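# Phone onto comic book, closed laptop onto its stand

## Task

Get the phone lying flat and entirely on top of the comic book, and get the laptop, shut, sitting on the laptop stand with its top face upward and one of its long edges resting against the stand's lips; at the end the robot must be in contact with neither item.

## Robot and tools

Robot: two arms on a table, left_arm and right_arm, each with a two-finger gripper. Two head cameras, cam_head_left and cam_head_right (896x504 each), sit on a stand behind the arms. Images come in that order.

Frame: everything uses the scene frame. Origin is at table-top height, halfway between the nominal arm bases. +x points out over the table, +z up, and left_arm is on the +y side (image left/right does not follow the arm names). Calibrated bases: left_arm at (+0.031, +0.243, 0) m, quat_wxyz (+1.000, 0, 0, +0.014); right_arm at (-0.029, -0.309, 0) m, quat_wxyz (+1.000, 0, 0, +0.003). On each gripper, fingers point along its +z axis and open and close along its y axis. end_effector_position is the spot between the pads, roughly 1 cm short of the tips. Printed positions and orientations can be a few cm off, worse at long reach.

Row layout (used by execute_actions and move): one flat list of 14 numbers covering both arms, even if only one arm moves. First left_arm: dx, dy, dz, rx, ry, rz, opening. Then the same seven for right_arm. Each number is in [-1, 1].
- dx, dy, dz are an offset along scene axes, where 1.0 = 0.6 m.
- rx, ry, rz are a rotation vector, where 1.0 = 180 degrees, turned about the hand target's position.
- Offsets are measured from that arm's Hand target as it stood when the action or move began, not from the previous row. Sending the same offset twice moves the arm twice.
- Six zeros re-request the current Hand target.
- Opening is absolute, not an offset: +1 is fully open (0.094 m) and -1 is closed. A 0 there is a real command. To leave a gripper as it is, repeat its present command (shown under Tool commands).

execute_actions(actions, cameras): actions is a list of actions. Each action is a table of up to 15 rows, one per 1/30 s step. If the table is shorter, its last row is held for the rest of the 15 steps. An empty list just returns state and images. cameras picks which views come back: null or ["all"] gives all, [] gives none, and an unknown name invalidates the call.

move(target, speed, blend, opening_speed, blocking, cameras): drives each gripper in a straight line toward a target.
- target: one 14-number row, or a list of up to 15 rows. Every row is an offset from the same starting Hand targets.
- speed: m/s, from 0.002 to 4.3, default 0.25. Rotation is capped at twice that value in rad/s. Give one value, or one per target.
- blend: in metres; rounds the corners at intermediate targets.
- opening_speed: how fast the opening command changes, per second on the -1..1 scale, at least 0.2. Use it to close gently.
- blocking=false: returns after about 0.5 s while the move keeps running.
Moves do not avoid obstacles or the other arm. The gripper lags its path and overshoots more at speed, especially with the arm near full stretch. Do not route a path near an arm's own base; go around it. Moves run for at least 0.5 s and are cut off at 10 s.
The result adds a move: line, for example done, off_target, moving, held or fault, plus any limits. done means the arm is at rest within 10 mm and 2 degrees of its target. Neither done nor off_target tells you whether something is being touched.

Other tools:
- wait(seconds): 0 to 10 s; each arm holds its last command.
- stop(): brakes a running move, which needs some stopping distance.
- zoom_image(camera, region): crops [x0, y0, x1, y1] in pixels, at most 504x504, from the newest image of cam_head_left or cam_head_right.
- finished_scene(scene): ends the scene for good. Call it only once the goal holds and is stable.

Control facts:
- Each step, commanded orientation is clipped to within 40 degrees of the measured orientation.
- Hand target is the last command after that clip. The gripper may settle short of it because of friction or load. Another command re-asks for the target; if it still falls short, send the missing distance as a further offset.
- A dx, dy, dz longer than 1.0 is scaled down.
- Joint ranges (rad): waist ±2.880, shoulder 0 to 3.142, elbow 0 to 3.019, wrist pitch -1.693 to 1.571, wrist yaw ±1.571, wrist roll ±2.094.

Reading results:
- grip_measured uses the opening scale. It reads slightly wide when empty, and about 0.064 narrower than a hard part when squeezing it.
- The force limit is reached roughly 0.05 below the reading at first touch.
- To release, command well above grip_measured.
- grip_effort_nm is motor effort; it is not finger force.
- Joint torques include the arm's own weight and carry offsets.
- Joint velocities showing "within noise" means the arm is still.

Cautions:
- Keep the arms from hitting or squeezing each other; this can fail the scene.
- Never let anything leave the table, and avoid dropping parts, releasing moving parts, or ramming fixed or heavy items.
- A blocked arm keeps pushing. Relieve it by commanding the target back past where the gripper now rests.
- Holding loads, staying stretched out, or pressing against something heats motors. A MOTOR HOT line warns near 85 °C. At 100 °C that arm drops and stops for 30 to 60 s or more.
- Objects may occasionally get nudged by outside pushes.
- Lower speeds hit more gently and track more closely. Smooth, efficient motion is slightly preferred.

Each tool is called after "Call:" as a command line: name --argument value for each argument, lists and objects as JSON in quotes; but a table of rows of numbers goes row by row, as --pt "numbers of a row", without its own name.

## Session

Scene 1 solved. Now scene 2.

Call:
execute_actions --actions '[]'

Call:
zoom_image --camera "cam_head_left" --region '[60, 60, 560, 480]'

Call:
zoom_image --camera "cam_head_right" --region '[260, 60, 760, 480]'

Scene clock: 0.00 s.
left_arm: end_effector_position=(+0.5763, +0.0326, +0.2204) grip_measured=+1.000 grip_effort_nm=n/a end_effector_quat_wxyz=(+0.373, -0.189, +0.872, +0.255) | right_arm: end_effector_position=(+0.2774, -0.6662, +0.2410) grip_measured=+1.000 grip_effort_nm=n/a end_effector_quat_wxyz=(+0.133, +0.606, +0.784, +0.005)
Joint positions: left_arm=[-0.635 1.765 1.519 -1.122 -0.923 -0.933 0.094] | right_arm=[-0.891 1.406 1.314 -1.221 -0.069 0.44 0.094]
Joint velocities: within noise
Joint torques (N m): no reading
Motor temperatures (°C): left_arm=[22 26 35 24 27 23 28] | right_arm=[26 31 30 25 24 23 24]
Heat: left arm: hottest elbow 35 °C; right arm: hottest shoulder 31 °C.
Hand target: left_arm +0.5824, +0.0285, +0.2385; +0.386, -0.198, +0.868, +0.242 | right_arm +0.2821, -0.6719, +0.2485; +0.142, +0.605, +0.783, +0.003
Tool commands: left_gripper/opening=+1.0 right_gripper/opening=+1.0

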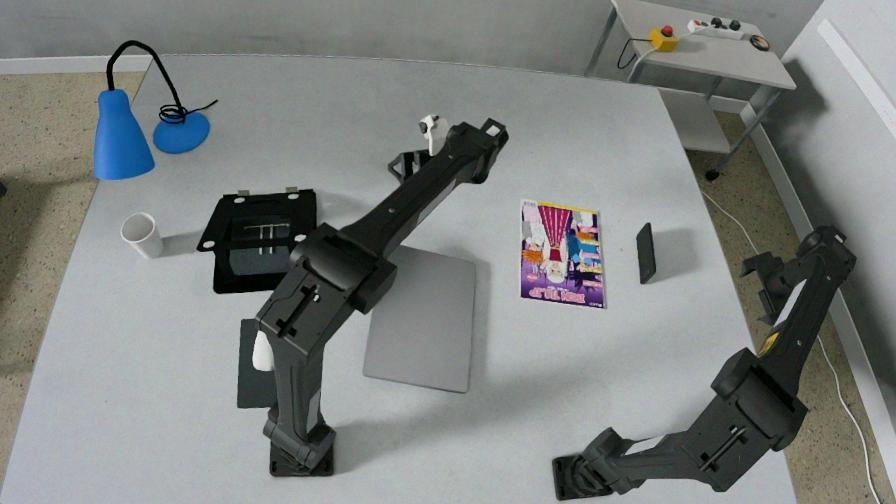

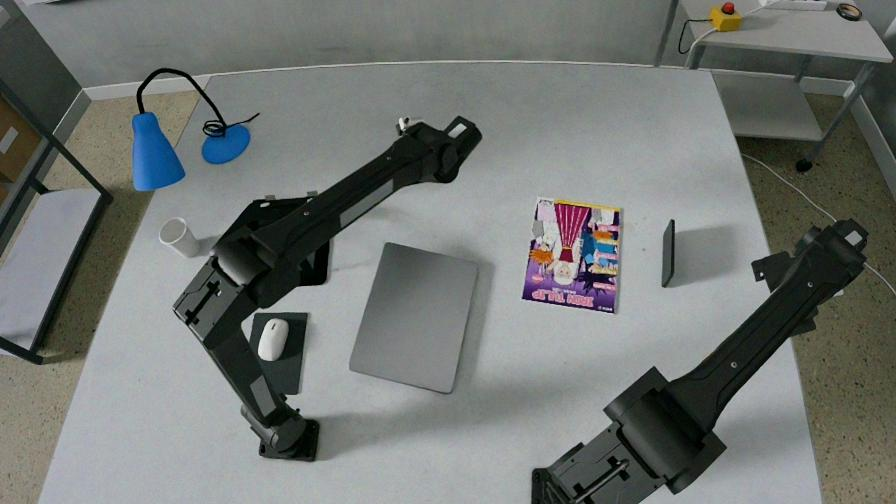

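Scaled by 1.008.

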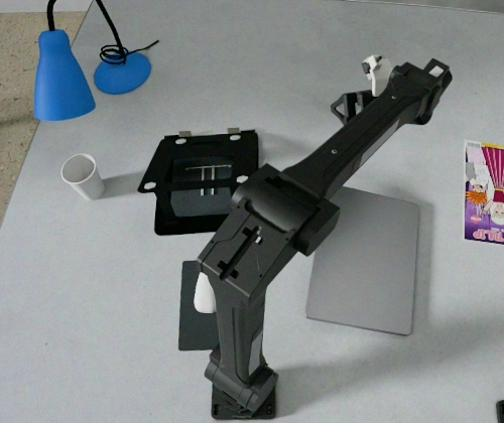

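Scaled by 1.008.

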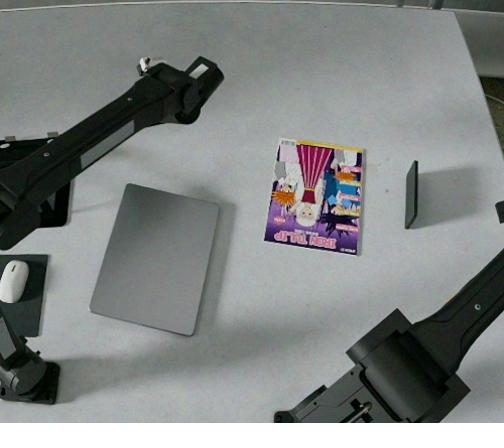

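Call:
move --pt "-0.167 0.2 0.1 -0.175 0.018 -0.219 1 0.18 0.106 0.0 -0.065 -0.032 0.175 1" --pt "-0.387 0.483 0.033 -0.349 0.036 -0.438 1 0.363 0.212 -0.05 -0.131 -0.065 0.351 1" --speed 0.3 --blend '[0.04, 0]'

Call:
zoom_image --camera "cam_head_left" --region '[340, 200, 540, 420]'

Call:
zoom_image --camera "cam_head_left" --region '[500, 150, 720, 330]'

Call:
zoom_image --camera "cam_head_right" --region '[500, 150, 720, 330]'

Scene clock: 72.77 s.
left_arm: end_effector_position=(+0.3395, +0.3056, +0.2373) grip_measured=+1.000 grip_effort_nm=0.012 end_effector_quat_wxyz=(+0.286, +0.159, +0.850, -0.412) | right_arm: end_effector_position=(+0.4921, -0.5474, +0.2320) grip_measured=+1.000 grip_effort_nm=-0.012 end_effector_quat_wxyz=(+0.314, +0.074, +0.946, -0.021)
Joint positions: left_arm=[0.655 1.302 0.975 -1.668 0.995 1.286 0.094] | right_arm=[-0.494 1.488 1.274 -0.746 -0.202 -0.269 0.094]
Joint velocities: within noise
Joint torques (N m): left_arm=[-0.91 -9.47 14.65 -0.8 0.43 0.14] | right_arm=[1.26 -14.97 9.42 1.65 -0.16 0.11]
Motor temperatures (°C): left_arm=[22 30 41 24 28 23 27] | right_arm=[26 32 38 25 24 23 24]
Heat: left arm: hottest elbow 41 °C; right arm: hottest elbow 38 °C.
Hand target: left_arm +0.3502, +0.3183, +0.2582; +0.253, +0.223, +0.806, -0.486 | right_arm +0.4999, -0.5447, +0.2186; +0.308, +0.066, +0.949, -0.018
Off the commanded pose: left_arm 0.027 m, 13 deg | right_arm 0.016 m, 1 deg.
joint sent to its limit (left arm) — joint 4 (wrist pitch), lower limit. The joint targets are off in orientation, not in position.
move: off_target (left_arm, right_arm)

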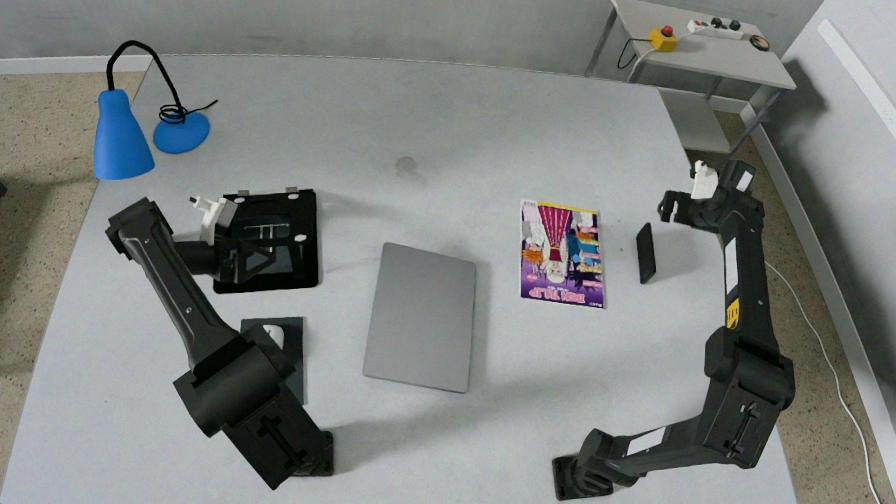

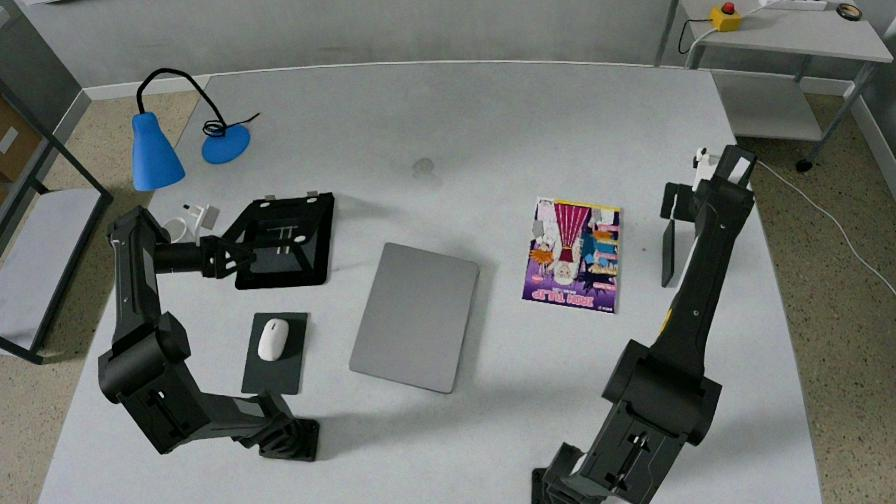

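Scaled by 2.291.

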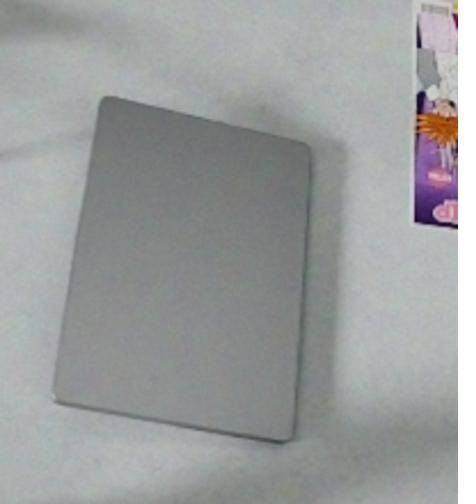

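Scaled by 2.291.

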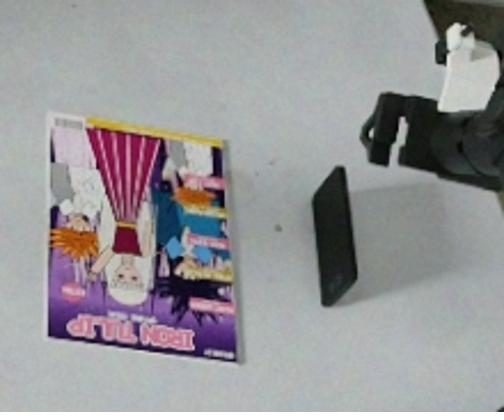

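Scaled by 2.291.

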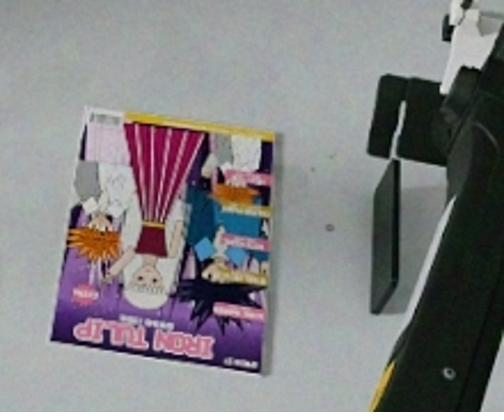

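Call:
move --target '[0,0,0,0,0,0,1, -0.008,-0.029,-0.155,0,0,0,1]' --speed 0.2

Call:
zoom_image --camera "cam_head_left" --region '[600, 190, 720, 310]'

Call:
zoom_image --camera "cam_head_right" --region '[610, 180, 730, 300]'

Scene clock: 81.33 s.
left_arm: end_effector_position=(+0.3394, +0.3056, +0.2373) grip_measured=+1.000 grip_effort_nm=0.012 end_effector_quat_wxyz=(+0.286, +0.159, +0.850, -0.412) | right_arm: end_effector_position=(+0.4961, -0.5557, +0.1359) grip_measured=+1.000 grip_effort_nm=-0.012 end_effector_quat_wxyz=(+0.311, +0.065, +0.948, -0.017)
Joint positions: left_arm=[0.655 1.302 0.975 -1.668 0.994 1.287 0.094] | right_arm=[-0.51 1.596 1.135 -0.511 -0.223 -0.299 0.094]
Joint velocities: within noise
Joint torques (N m): left_arm=[-0.73 -9.93 14.69 -0.58 0.38 0.13] | right_arm=[-0.21 -15.85 8.5 1.66 -0.18 0.11]
Motor temperatures (°C): left_arm=[22 29 42 24 28 23 27] | right_arm=[26 33 38 25 24 23 24]
Heat: left arm: hottest elbow 42 °C; right arm: hottest elbow 38 °C.
Hand target: left_arm +0.3501, +0.3183, +0.2583; +0.253, +0.223, +0.806, -0.486 | right_arm +0.4950, -0.5621, +0.1254; +0.308, +0.066, +0.949, -0.018
Off the commanded pose: left_arm 0.027 m, 13 deg | right_arm 0.012 m, 0 deg.
joint sent to its limit (left arm) — joint 4 (wrist pitch), lower limit. The joint targets are off in orientation, not in position.
move: off_target (left_arm, right_arm)

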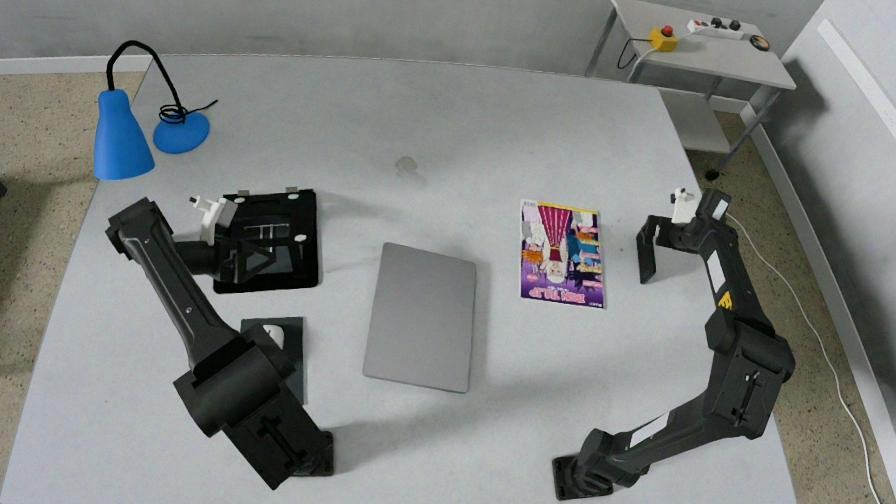

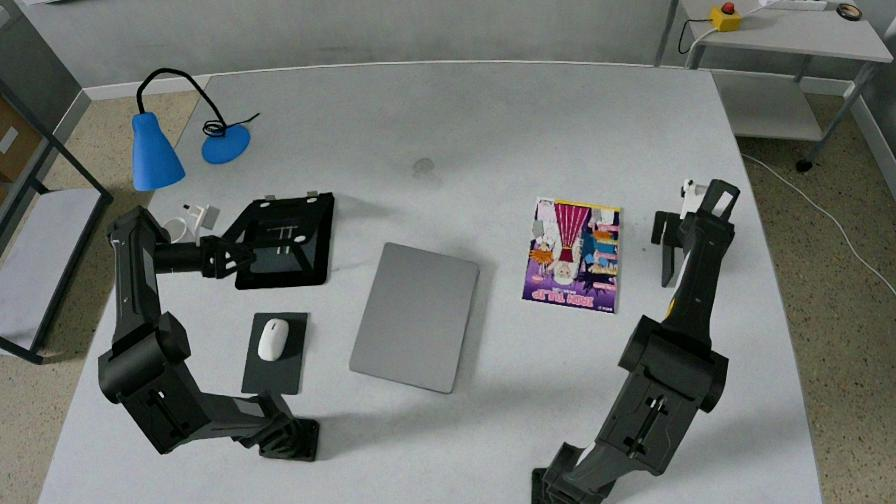

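Scaled by 4.200.

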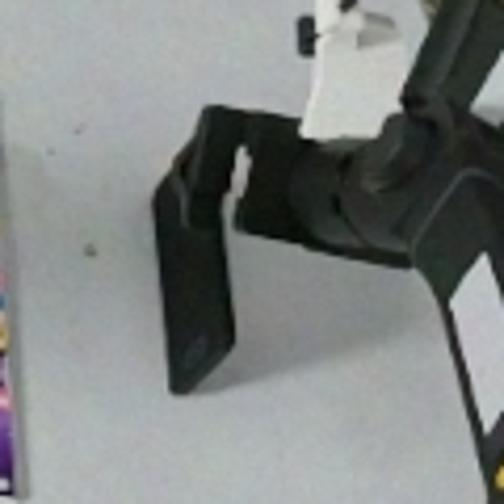

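Scaled by 4.200.

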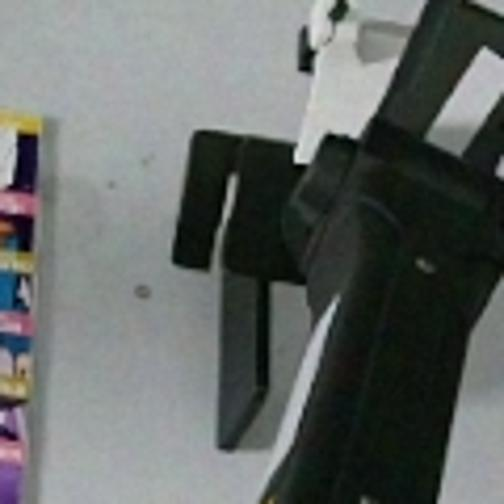

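Call:
move --target '[0,0,0,0,0,0,1, -0.015,0,-0.11,0,0,0,1]' --speed 0.12

Call:
zoom_image --camera "cam_head_left" --region '[600, 190, 720, 310]'

Call:
zoom_image --camera "cam_head_right" --region '[610, 180, 730, 300]'

Scene clock: 91.17 s.
left_arm: end_effector_position=(+0.3394, +0.3056, +0.2373) grip_measured=+1.000 grip_effort_nm=0.007 end_effector_quat_wxyz=(+0.286, +0.160, +0.850, -0.412) | right_arm: end_effector_position=(+0.4904, -0.5568, +0.0749) grip_measured=+1.000 grip_effort_nm=-0.012 end_effector_quat_wxyz=(+0.316, +0.063, +0.947, -0.019)
Joint positions: left_arm=[0.655 1.302 0.975 -1.668 0.994 1.288 0.094] | right_arm=[-0.518 1.67 1.038 -0.332 -0.228 -0.307 0.094]
Joint velocities: within noise
Joint torques (N m): left_arm=[-1.26 -9.93 14.72 -0.69 0.4 0.15] | right_arm=[-0.26 -15.79 7.28 1.66 -0.18 0.08]
Motor temperatures (°C): left_arm=[22 29 43 24 28 23 27] | right_arm=[26 34 38 25 24 23 24]
Heat: left arm: hottest elbow 43 °C; right arm: hottest elbow 38 °C.
Hand target: left_arm +0.3502, +0.3183, +0.2583; +0.253, +0.223, +0.806, -0.486 | right_arm +0.4859, -0.5622, +0.0594; +0.308, +0.066, +0.949, -0.018
Off the commanded pose: left_arm 0.027 m, 13 deg | right_arm 0.017 m, 1 deg.
joint sent to its limit (left arm) — joint 4 (wrist pitch), lower limit. The joint targets are off in orientation, not in position.
move: off_target (left_arm, right_arm)

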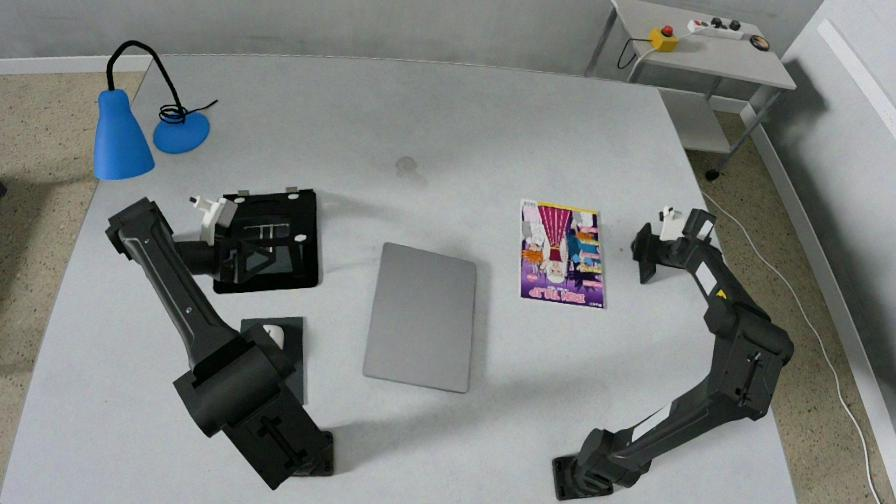

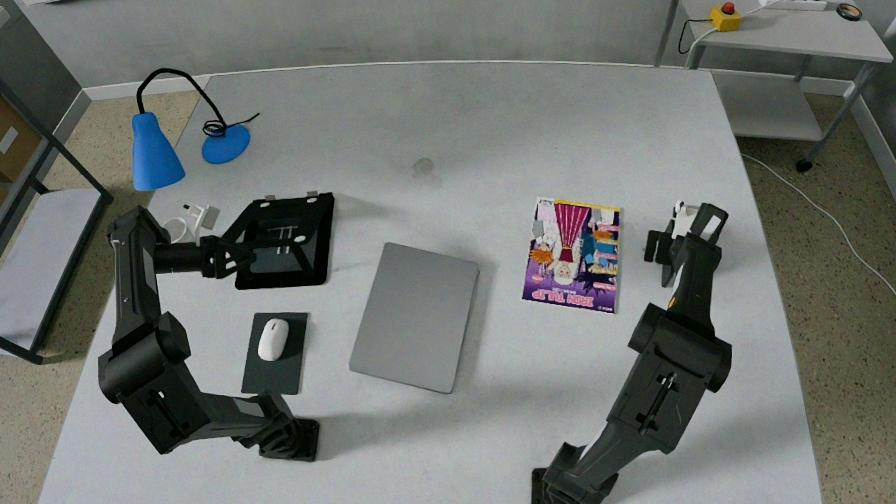

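Scaled by 4.200.

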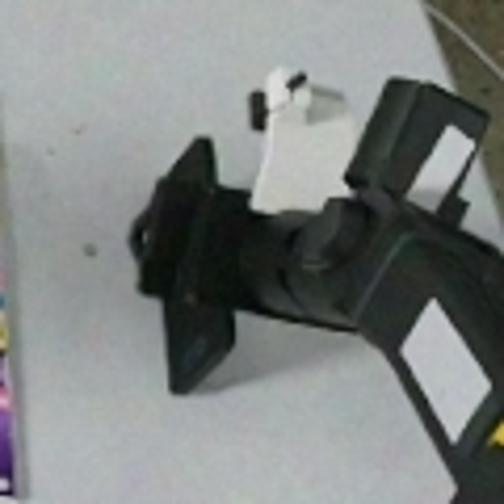

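Scaled by 4.200.

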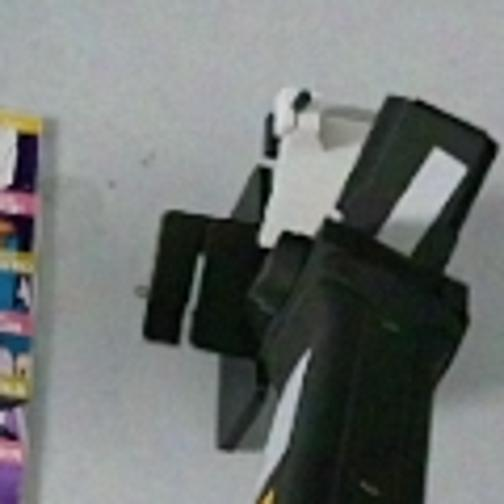

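Call:
move --target '[0,0,0,0,0,0,1, -0.008,0,-0.05,0,0,0,1]' --speed 0.1

Call:
zoom_image --camera "cam_head_left" --region '[600, 190, 720, 310]'

Call:
zoom_image --camera "cam_head_right" --region '[610, 180, 730, 300]'

Scene clock: 97.57 s.
left_arm: end_effector_position=(+0.3394, +0.3056, +0.2373) grip_measured=+1.000 grip_effort_nm=0.012 end_effector_quat_wxyz=(+0.286, +0.160, +0.850, -0.412) | right_arm: end_effector_position=(+0.4870, -0.5573, +0.0458) grip_measured=+1.000 grip_effort_nm=-0.012 end_effector_quat_wxyz=(+0.316, +0.063, +0.946, -0.019)
Joint positions: left_arm=[0.655 1.302 0.975 -1.668 0.994 1.288 0.094] | right_arm=[-0.522 1.714 1 -0.249 -0.231 -0.311 0.094]
Joint velocities: within noise
Joint torques (N m): left_arm=[-1.26 -9.64 14.69 -0.85 0.46 0.11] | right_arm=[-0.32 -15.5 6.87 1.63 -0.18 0.1]
Motor temperatures (°C): left_arm=[22 29 43 24 28 23 27] | right_arm=[26 34 38 25 24 23 24]
Heat: left arm: hottest elbow 43 °C; right arm: hottest elbow 38 °C.
Hand target: left_arm +0.3502, +0.3183, +0.2583; +0.253, +0.223, +0.806, -0.486 | right_arm +0.4812, -0.5620, +0.0294; +0.308, +0.066, +0.949, -0.017
Off the commanded pose: left_arm 0.027 m, 13 deg | right_arm 0.018 m, 1 deg.
joint sent to its limit (left arm) — joint 4 (wrist pitch), lower limit. The joint targets are off in orientation, not in position.
move: off_target (left_arm, right_arm)

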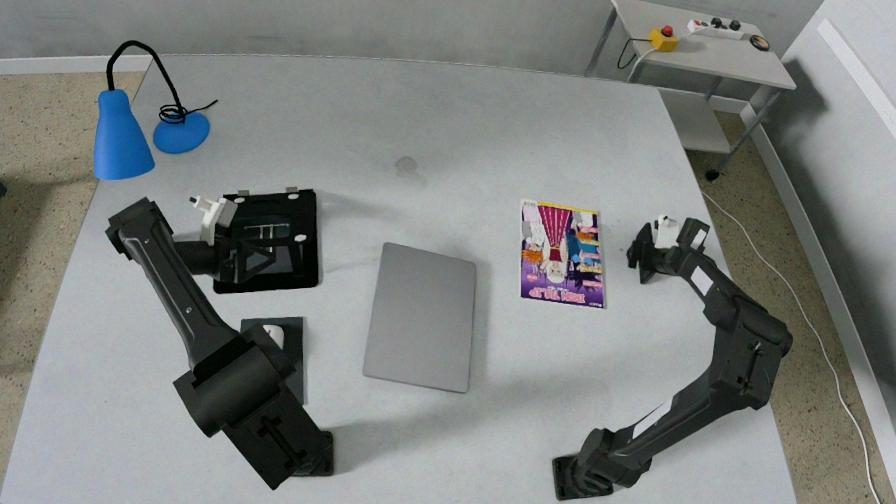

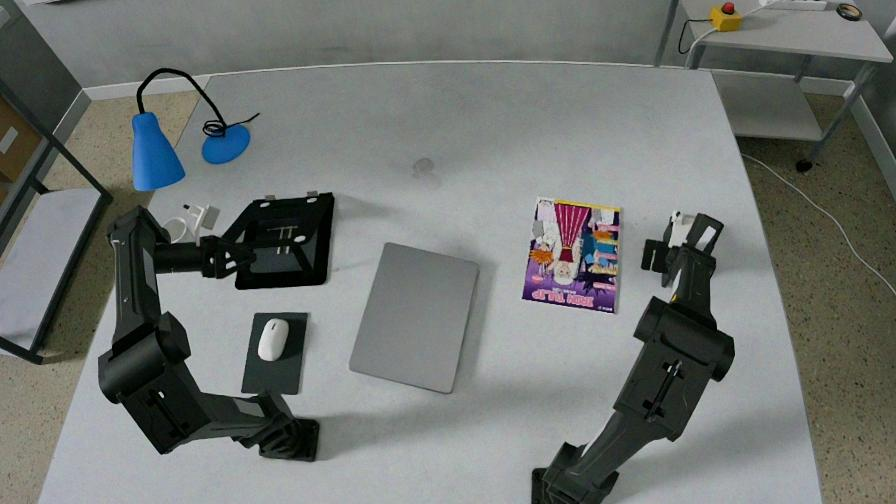

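Scaled by 4.200.

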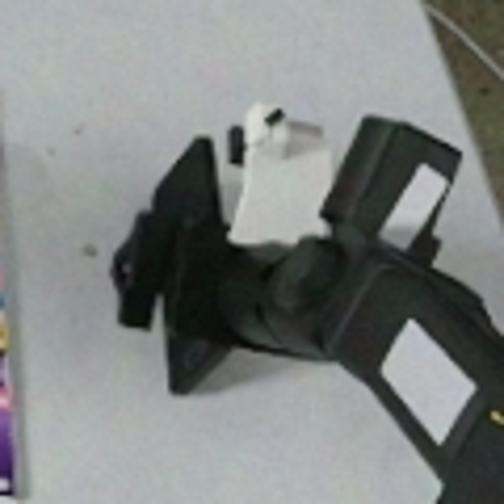

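Scaled by 4.200.

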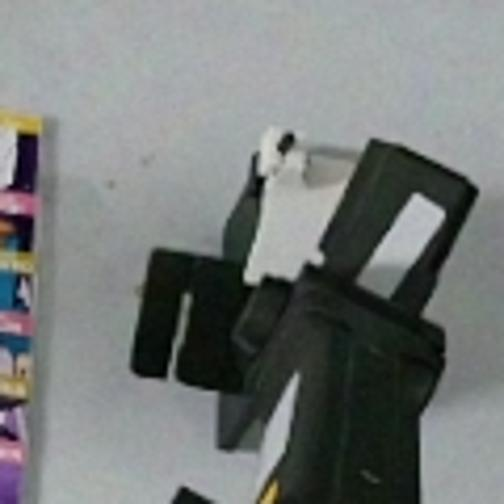

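Call:
move --target '[0,0,0,0,0,0,1, 0,0,0,0,0,0,-1]' --opening_speed 0.45

Call:
zoom_image --camera "cam_head_left" --region '[600, 190, 720, 310]'

Call:
zoom_image --camera "cam_head_right" --region '[610, 180, 730, 300]'

Scene clock: 107.27 s.
left_arm: end_effector_position=(+0.3394, +0.3056, +0.2373) grip_measured=+1.000 grip_effort_nm=0.012 end_effector_quat_wxyz=(+0.286, +0.160, +0.850, -0.412) | right_arm: end_effector_position=(+0.4867, -0.5583, +0.0460) grip_measured=-0.846 grip_effort_nm=-1.033 end_effector_quat_wxyz=(+0.317, +0.063, +0.946, -0.020)
Joint positions: left_arm=[0.655 1.302 0.975 -1.668 0.994 1.288 0.094] | right_arm=[-0.524 1.714 1 -0.248 -0.231 -0.313 0.007]
Joint velocities: within noise
Joint torques (N m): left_arm=[-1.44 -9.99 14.75 -0.9 0.41 0.11] | right_arm=[-0.15 -15.85 6.83 1.61 -0.17 0.09]
Motor temperatures (°C): left_arm=[22 28 44 24 28 23 27] | right_arm=[26 34 37 25 24 23 25]
Heat: left arm: hottest elbow 44 °C; right arm: hottest elbow 37 °C.
Hand target: left_arm +0.3502, +0.3183, +0.2583; +0.253, +0.223, +0.806, -0.486 | right_arm +0.4812, -0.5621, +0.0294; +0.308, +0.066, +0.949, -0.017
Off the commanded pose: left_arm 0.027 m, 13 deg | right_arm 0.018 m, 1 deg.
joint sent to its limit (left arm) — joint 4 (wrist pitch), lower limit. The joint targets are off in orientation, not in position.
move: off_target (left_arm, right_arm)

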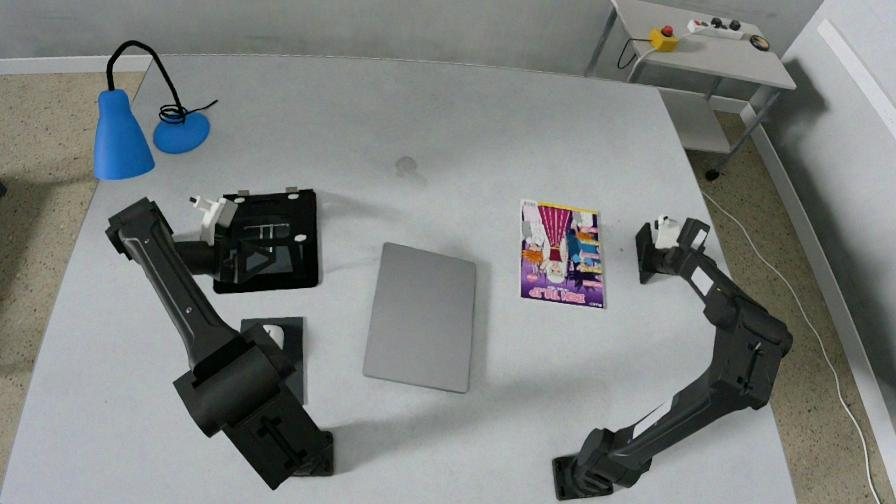

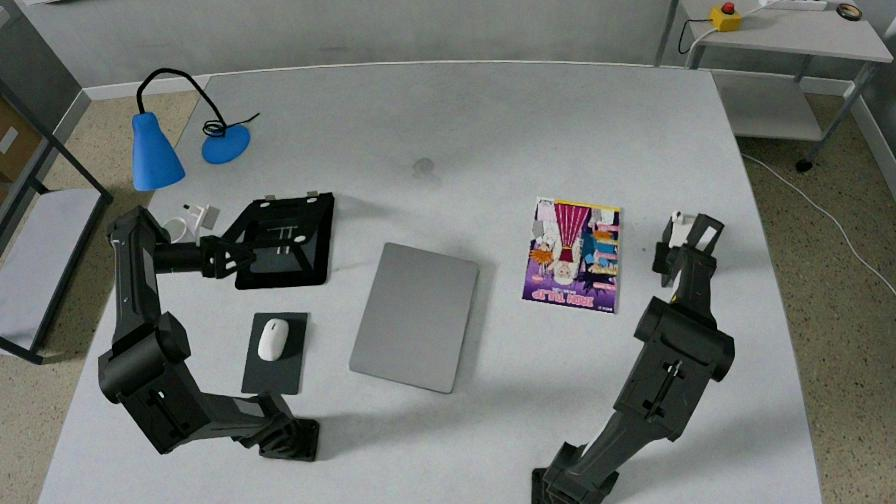

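Scaled by 4.200.

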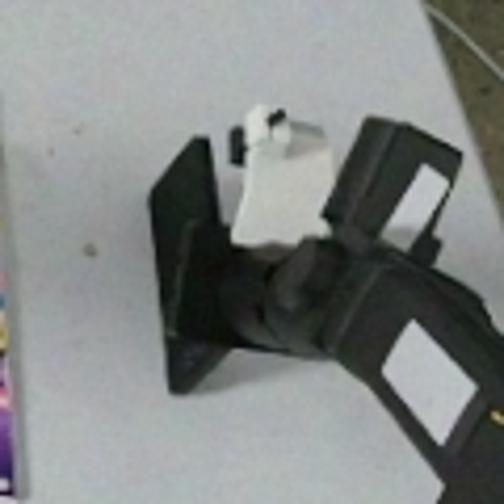

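Scaled by 4.200.

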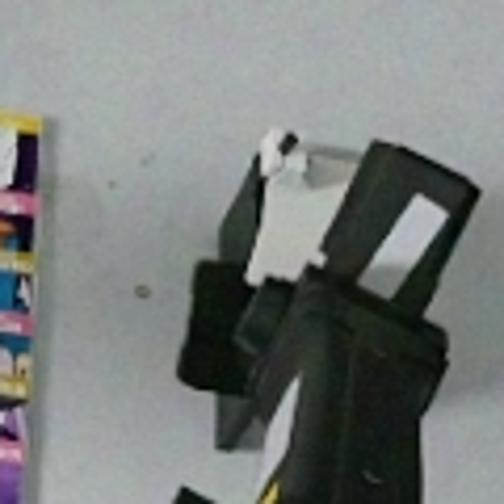

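Call:
move --pt "0 0 0 0 0 0 1 0 0 0.17 0 0 0 -1" --pt "0 0 0 0 0 0 1 0.055 0.34 0.23 -0.286 0.040 0 -1" --speed '[0.15,0.25]' --blend '[0.02,0]'

Call:
zoom_image --camera "cam_head_left" --region '[480, 150, 680, 330]'

Call:
zoom_image --camera "cam_head_right" --region '[480, 150, 680, 330]'

Scene clock: 119.00 s.
left_arm: end_effector_position=(+0.3394, +0.3056, +0.2373) grip_measured=+1.000 grip_effort_nm=0.012 end_effector_quat_wxyz=(+0.286, +0.160, +0.850, -0.412) | right_arm: end_effector_position=(+0.4985, -0.3623, +0.1545) grip_measured=-0.847 grip_effort_nm=-1.043 end_effector_quat_wxyz=(+0.235, -0.079, +0.869, -0.429)
Joint positions: left_arm=[0.655 1.302 0.975 -1.668 0.994 1.288 0.094] | right_arm=[0.153 1.559 0.996 -0.407 0.886 -0.316 0.007]
Joint velocities: within noise
Joint torques (N m): left_arm=[-0.79 -9.93 14.57 -0.81 0.4 0.15] | right_arm=[1.03 -15.38 11 1.31 0.7 0.12]
Motor temperatures (°C): left_arm=[22 28 44 24 28 23 27] | right_arm=[26 34 38 25 24 23 25]
Heat: left arm: hottest elbow 44 °C; right arm: hottest elbow 38 °C.
Hand target: left_arm +0.3502, +0.3183, +0.2583; +0.253, +0.223, +0.806, -0.486 | right_arm +0.5143, -0.3581, +0.1676; +0.249, -0.075, +0.864, -0.432
Off the commanded pose: left_arm 0.027 m, 13 deg | right_arm 0.021 m, 2 deg.
joint sent to its limit (left arm) — joint 4 (wrist pitch), lower limit. The joint targets are off in orientation, not in position.
move: off_target (left_arm, right_arm)

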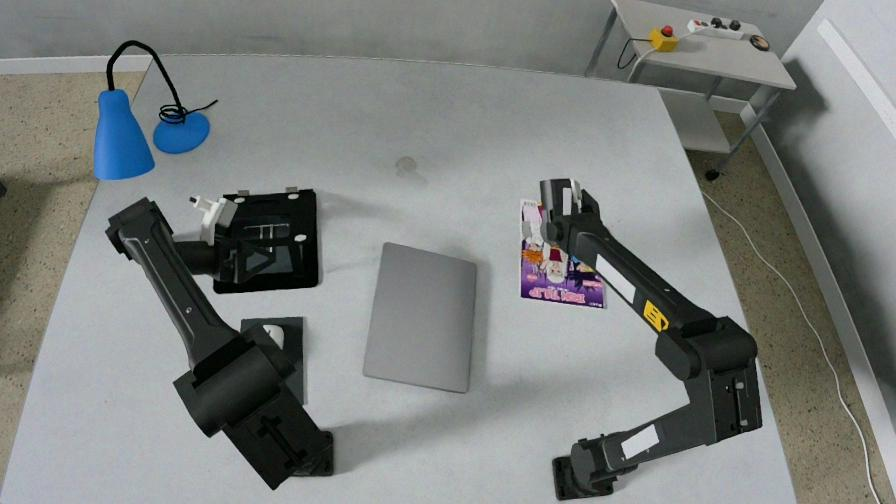

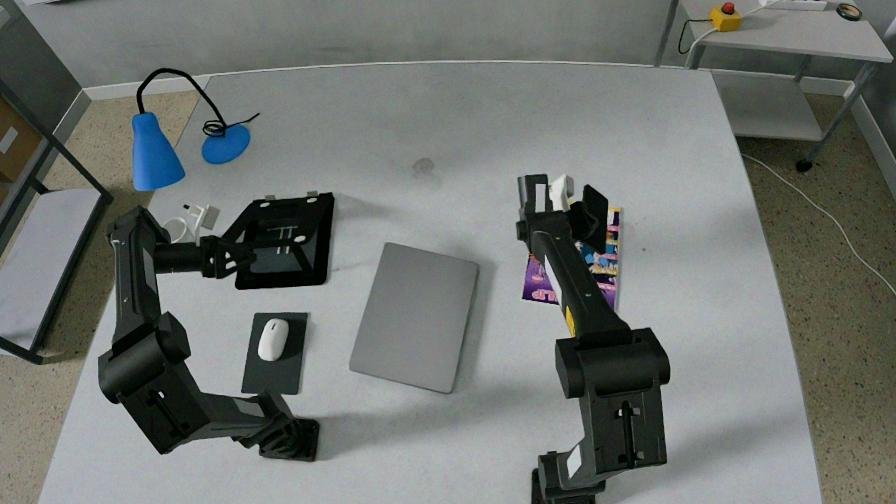

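Scaled by 2.520.

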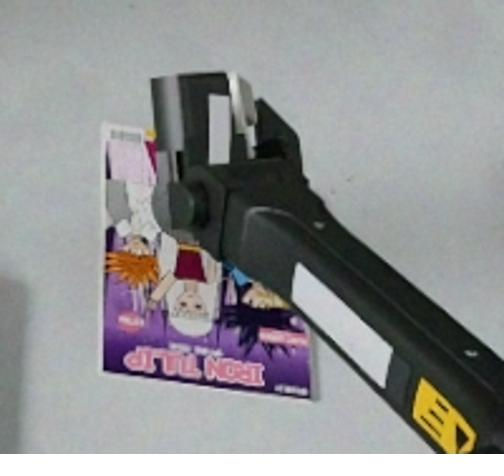

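Scaled by 2.520.

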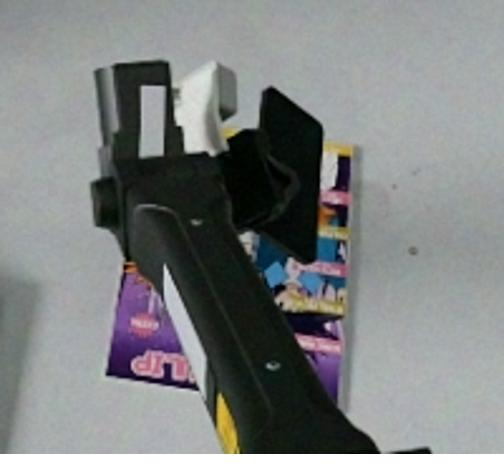

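Call:
move --target '[0,0,0,0,0,0,1, -0.01,0.04,-0.165,0,0,0,-1]' --speed 0.2

Call:
zoom_image --camera "cam_head_left" --region '[480, 150, 680, 330]'

Call:
zoom_image --camera "cam_head_right" --region '[480, 150, 680, 330]'

Scene clock: 125.30 s.
left_arm: end_effector_position=(+0.3394, +0.3056, +0.2373) grip_measured=+1.000 grip_effort_nm=0.012 end_effector_quat_wxyz=(+0.286, +0.160, +0.850, -0.412) | right_arm: end_effector_position=(+0.5050, -0.3393, +0.0682) grip_measured=-0.847 grip_effort_nm=-1.038 end_effector_quat_wxyz=(+0.238, -0.079, +0.866, -0.432)
Joint positions: left_arm=[0.655 1.302 0.975 -1.668 0.994 1.288 0.094] | right_arm=[0.201 1.739 0.946 -0.213 0.916 -0.261 0.007]
Joint velocities: within noise
Joint torques (N m): left_arm=[-1.38 -9.58 14.64 -0.83 0.43 0.09] | right_arm=[1.2 -17.2 7.12 1.61 0.71 0.3]
Motor temperatures (°C): left_arm=[22 28 45 24 28 23 27] | right_arm=[26 34 39 25 24 23 26]
Heat: left arm: hottest elbow 45 °C; right arm: hottest elbow 39 °C.
Hand target: left_arm +0.3502, +0.3183, +0.2583; +0.253, +0.223, +0.806, -0.486 | right_arm +0.5081, -0.3342, +0.0684; +0.248, -0.075, +0.864, -0.432
Off the commanded pose: left_arm 0.027 m, 13 deg | right_arm 0.006 m, 1 deg.
joint sent to its limit (left arm) — joint 4 (wrist pitch), lower limit. The joint targets are off in orientation, not in position.
move: off_target (left_arm)

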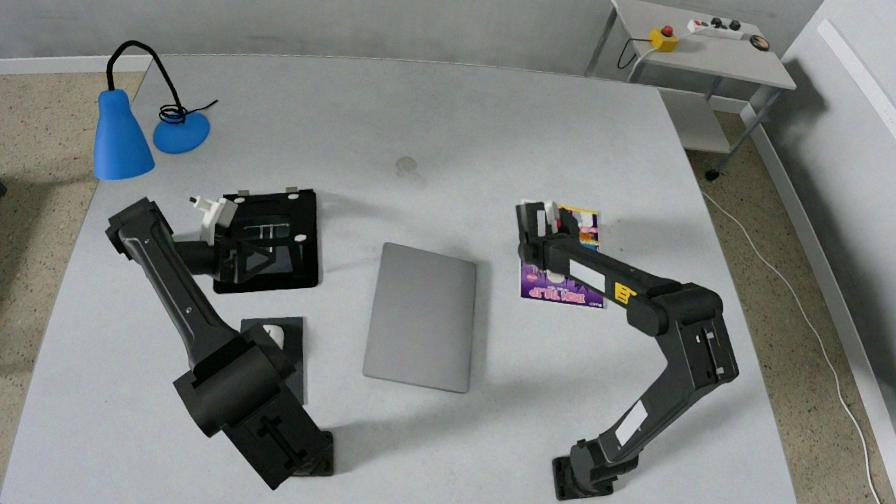

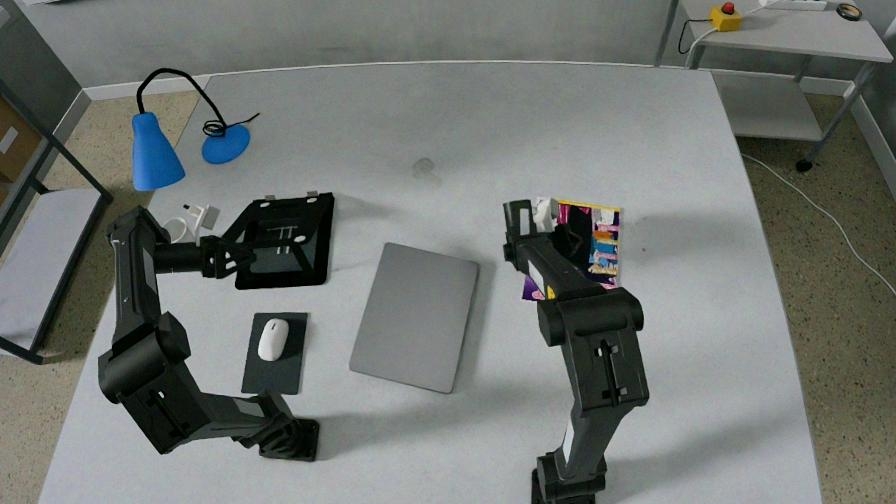

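Scaled by 2.520.

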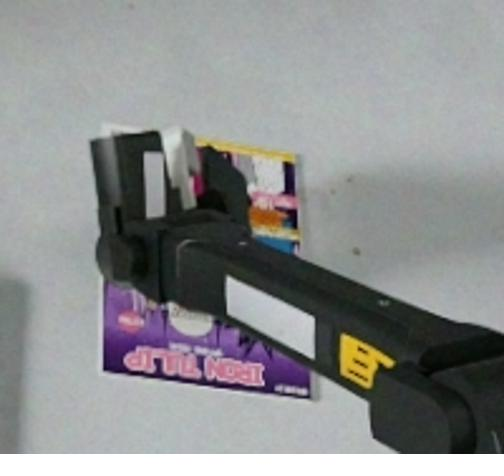

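Scaled by 2.520.

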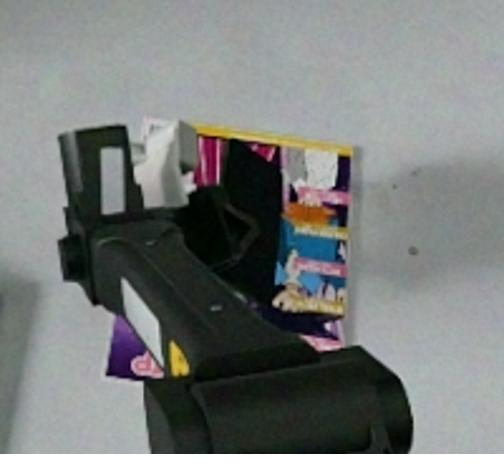

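Call:
move --target '[0,0,0,0,0,0,1, 0,0,-0.065,0,0,0,-1]' --speed 0.08

Call:
zoom_image --camera "cam_head_right" --region '[480, 150, 680, 330]'

Scene clock: 128.93 s.
left_arm: end_effector_position=(+0.3394, +0.3056, +0.2373) grip_measured=+1.000 grip_effort_nm=0.017 end_effector_quat_wxyz=(+0.287, +0.160, +0.850, -0.412) | right_arm: end_effector_position=(+0.5081, -0.3389, +0.0364) grip_measured=-0.847 grip_effort_nm=-1.038 end_effector_quat_wxyz=(+0.245, -0.074, +0.865, -0.432)
Joint positions: left_arm=[0.655 1.302 0.975 -1.668 0.994 1.288 0.094] | right_arm=[0.201 1.814 0.93 -0.108 0.921 -0.257 0.007]
Joint velocities: within noise
Joint torques (N m): left_arm=[-0.44 -10.05 14.8 -0.7 0.4 0.13] | right_arm=[1.2 -17.67 6.15 1.61 0.59 0.26]
Motor temperatures (°C): left_arm=[22 28 45 24 28 23 27] | right_arm=[26 34 39 25 24 23 26]
Heat: left arm: hottest elbow 45 °C; right arm: hottest elbow 39 °C.
Hand target: left_arm +0.3502, +0.3183, +0.2583; +0.253, +0.223, +0.806, -0.486 | right_arm +0.5082, -0.3340, +0.0294; +0.248, -0.075, +0.864, -0.432
Off the commanded pose: left_arm 0.027 m, 13 deg | right_arm 0.008 m, 0 deg.
joint sent to its limit (left arm) — joint 4 (wrist pitch), lower limit. The joint targets are off in orientation, not in position.
move: off_target (left_arm)

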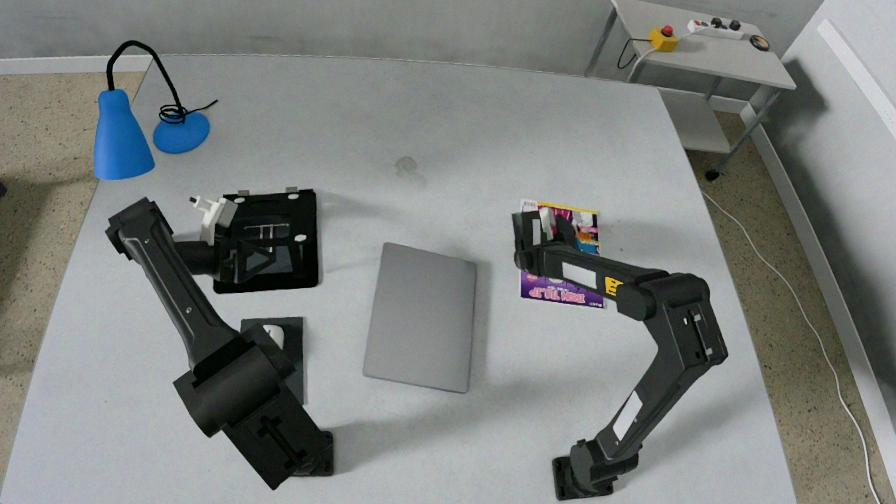

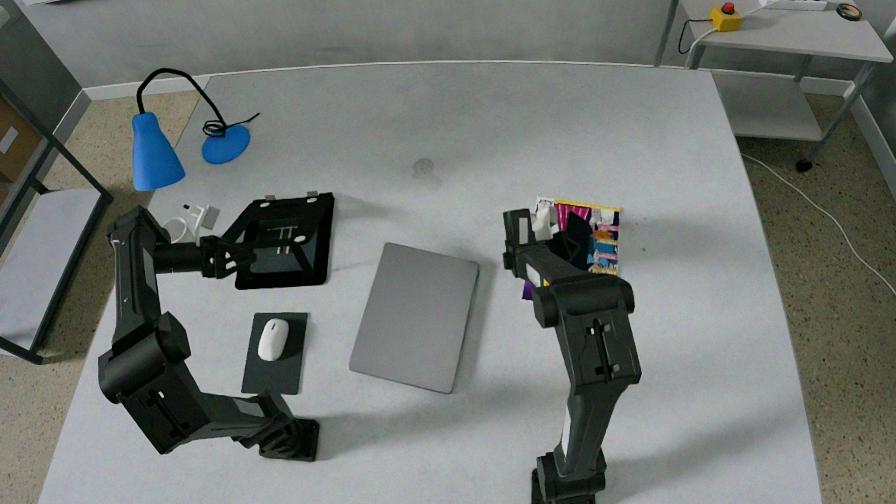

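Scaled by 2.520.

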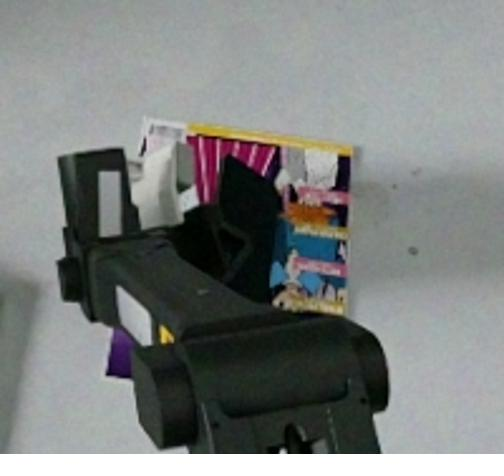

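Call:
move --target '[0,0,0,0,0,0,1, 0,0,-0.022,0,0,0,-1]' --speed 0.05

Call:
zoom_image --camera "cam_head_right" --region '[480, 150, 680, 330]'

Scene clock: 132.20 s.
left_arm: end_effector_position=(+0.3394, +0.3056, +0.2373) grip_measured=+1.000 grip_effort_nm=0.012 end_effector_quat_wxyz=(+0.287, +0.160, +0.850, -0.412) | right_arm: end_effector_position=(+0.5117, -0.3387, +0.0348) grip_measured=-0.847 grip_effort_nm=-1.038 end_effector_quat_wxyz=(+0.254, -0.067, +0.862, -0.433)
Joint positions: left_arm=[0.655 1.302 0.975 -1.668 0.994 1.288 0.094] | right_arm=[0.201 1.825 0.93 -0.074 0.926 -0.257 0.007]
Joint velocities: within noise
Joint torques (N m): left_arm=[-1.03 -9.99 14.71 -0.8 0.4 0.17] | right_arm=[1.26 -15.44 5.56 1.48 0.39 0.26]
Motor temperatures (°C): left_arm=[22 28 45 24 28 23 27] | right_arm=[26 34 38 25 24 23 26]
Heat: left arm: hottest elbow 45 °C; right arm: hottest elbow 38 °C.
Hand target: left_arm +0.3502, +0.3183, +0.2583; +0.253, +0.223, +0.806, -0.486 | right_arm +0.5083, -0.3340, +0.0163; +0.249, -0.075, +0.864, -0.432
Off the commanded pose: left_arm 0.027 m, 13 deg | right_arm 0.020 m, 1 deg.
joint sent to its limit (left arm) — joint 4 (wrist pitch), lower limit. The joint targets are off in orientation, not in position.
move: off_target (left_arm, right_arm)

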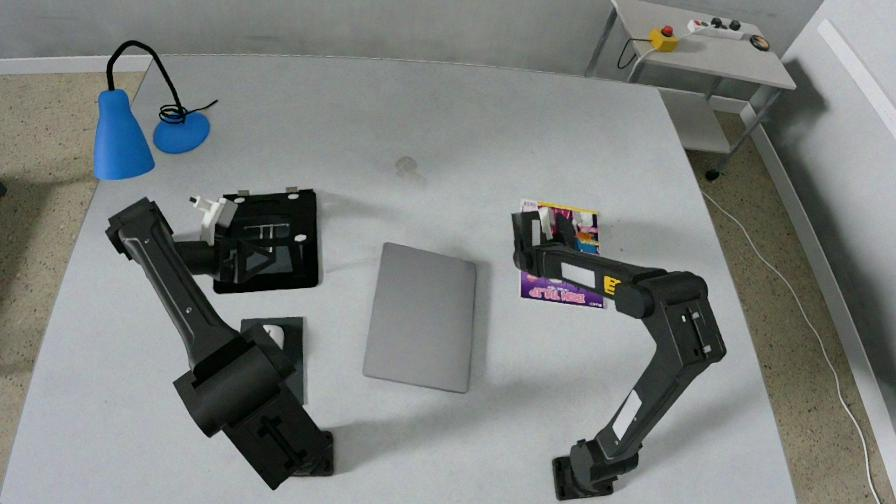

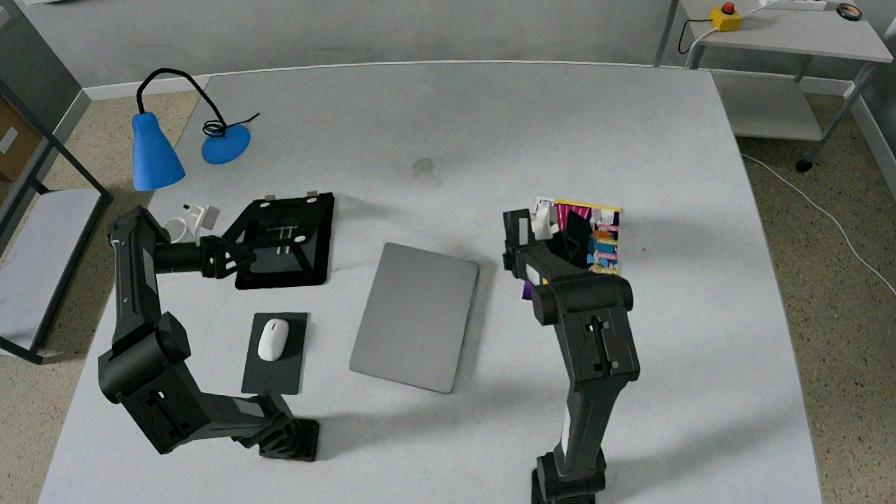

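Scaled by 2.520.

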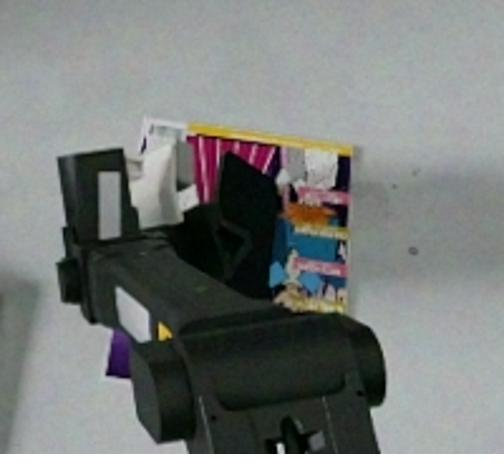

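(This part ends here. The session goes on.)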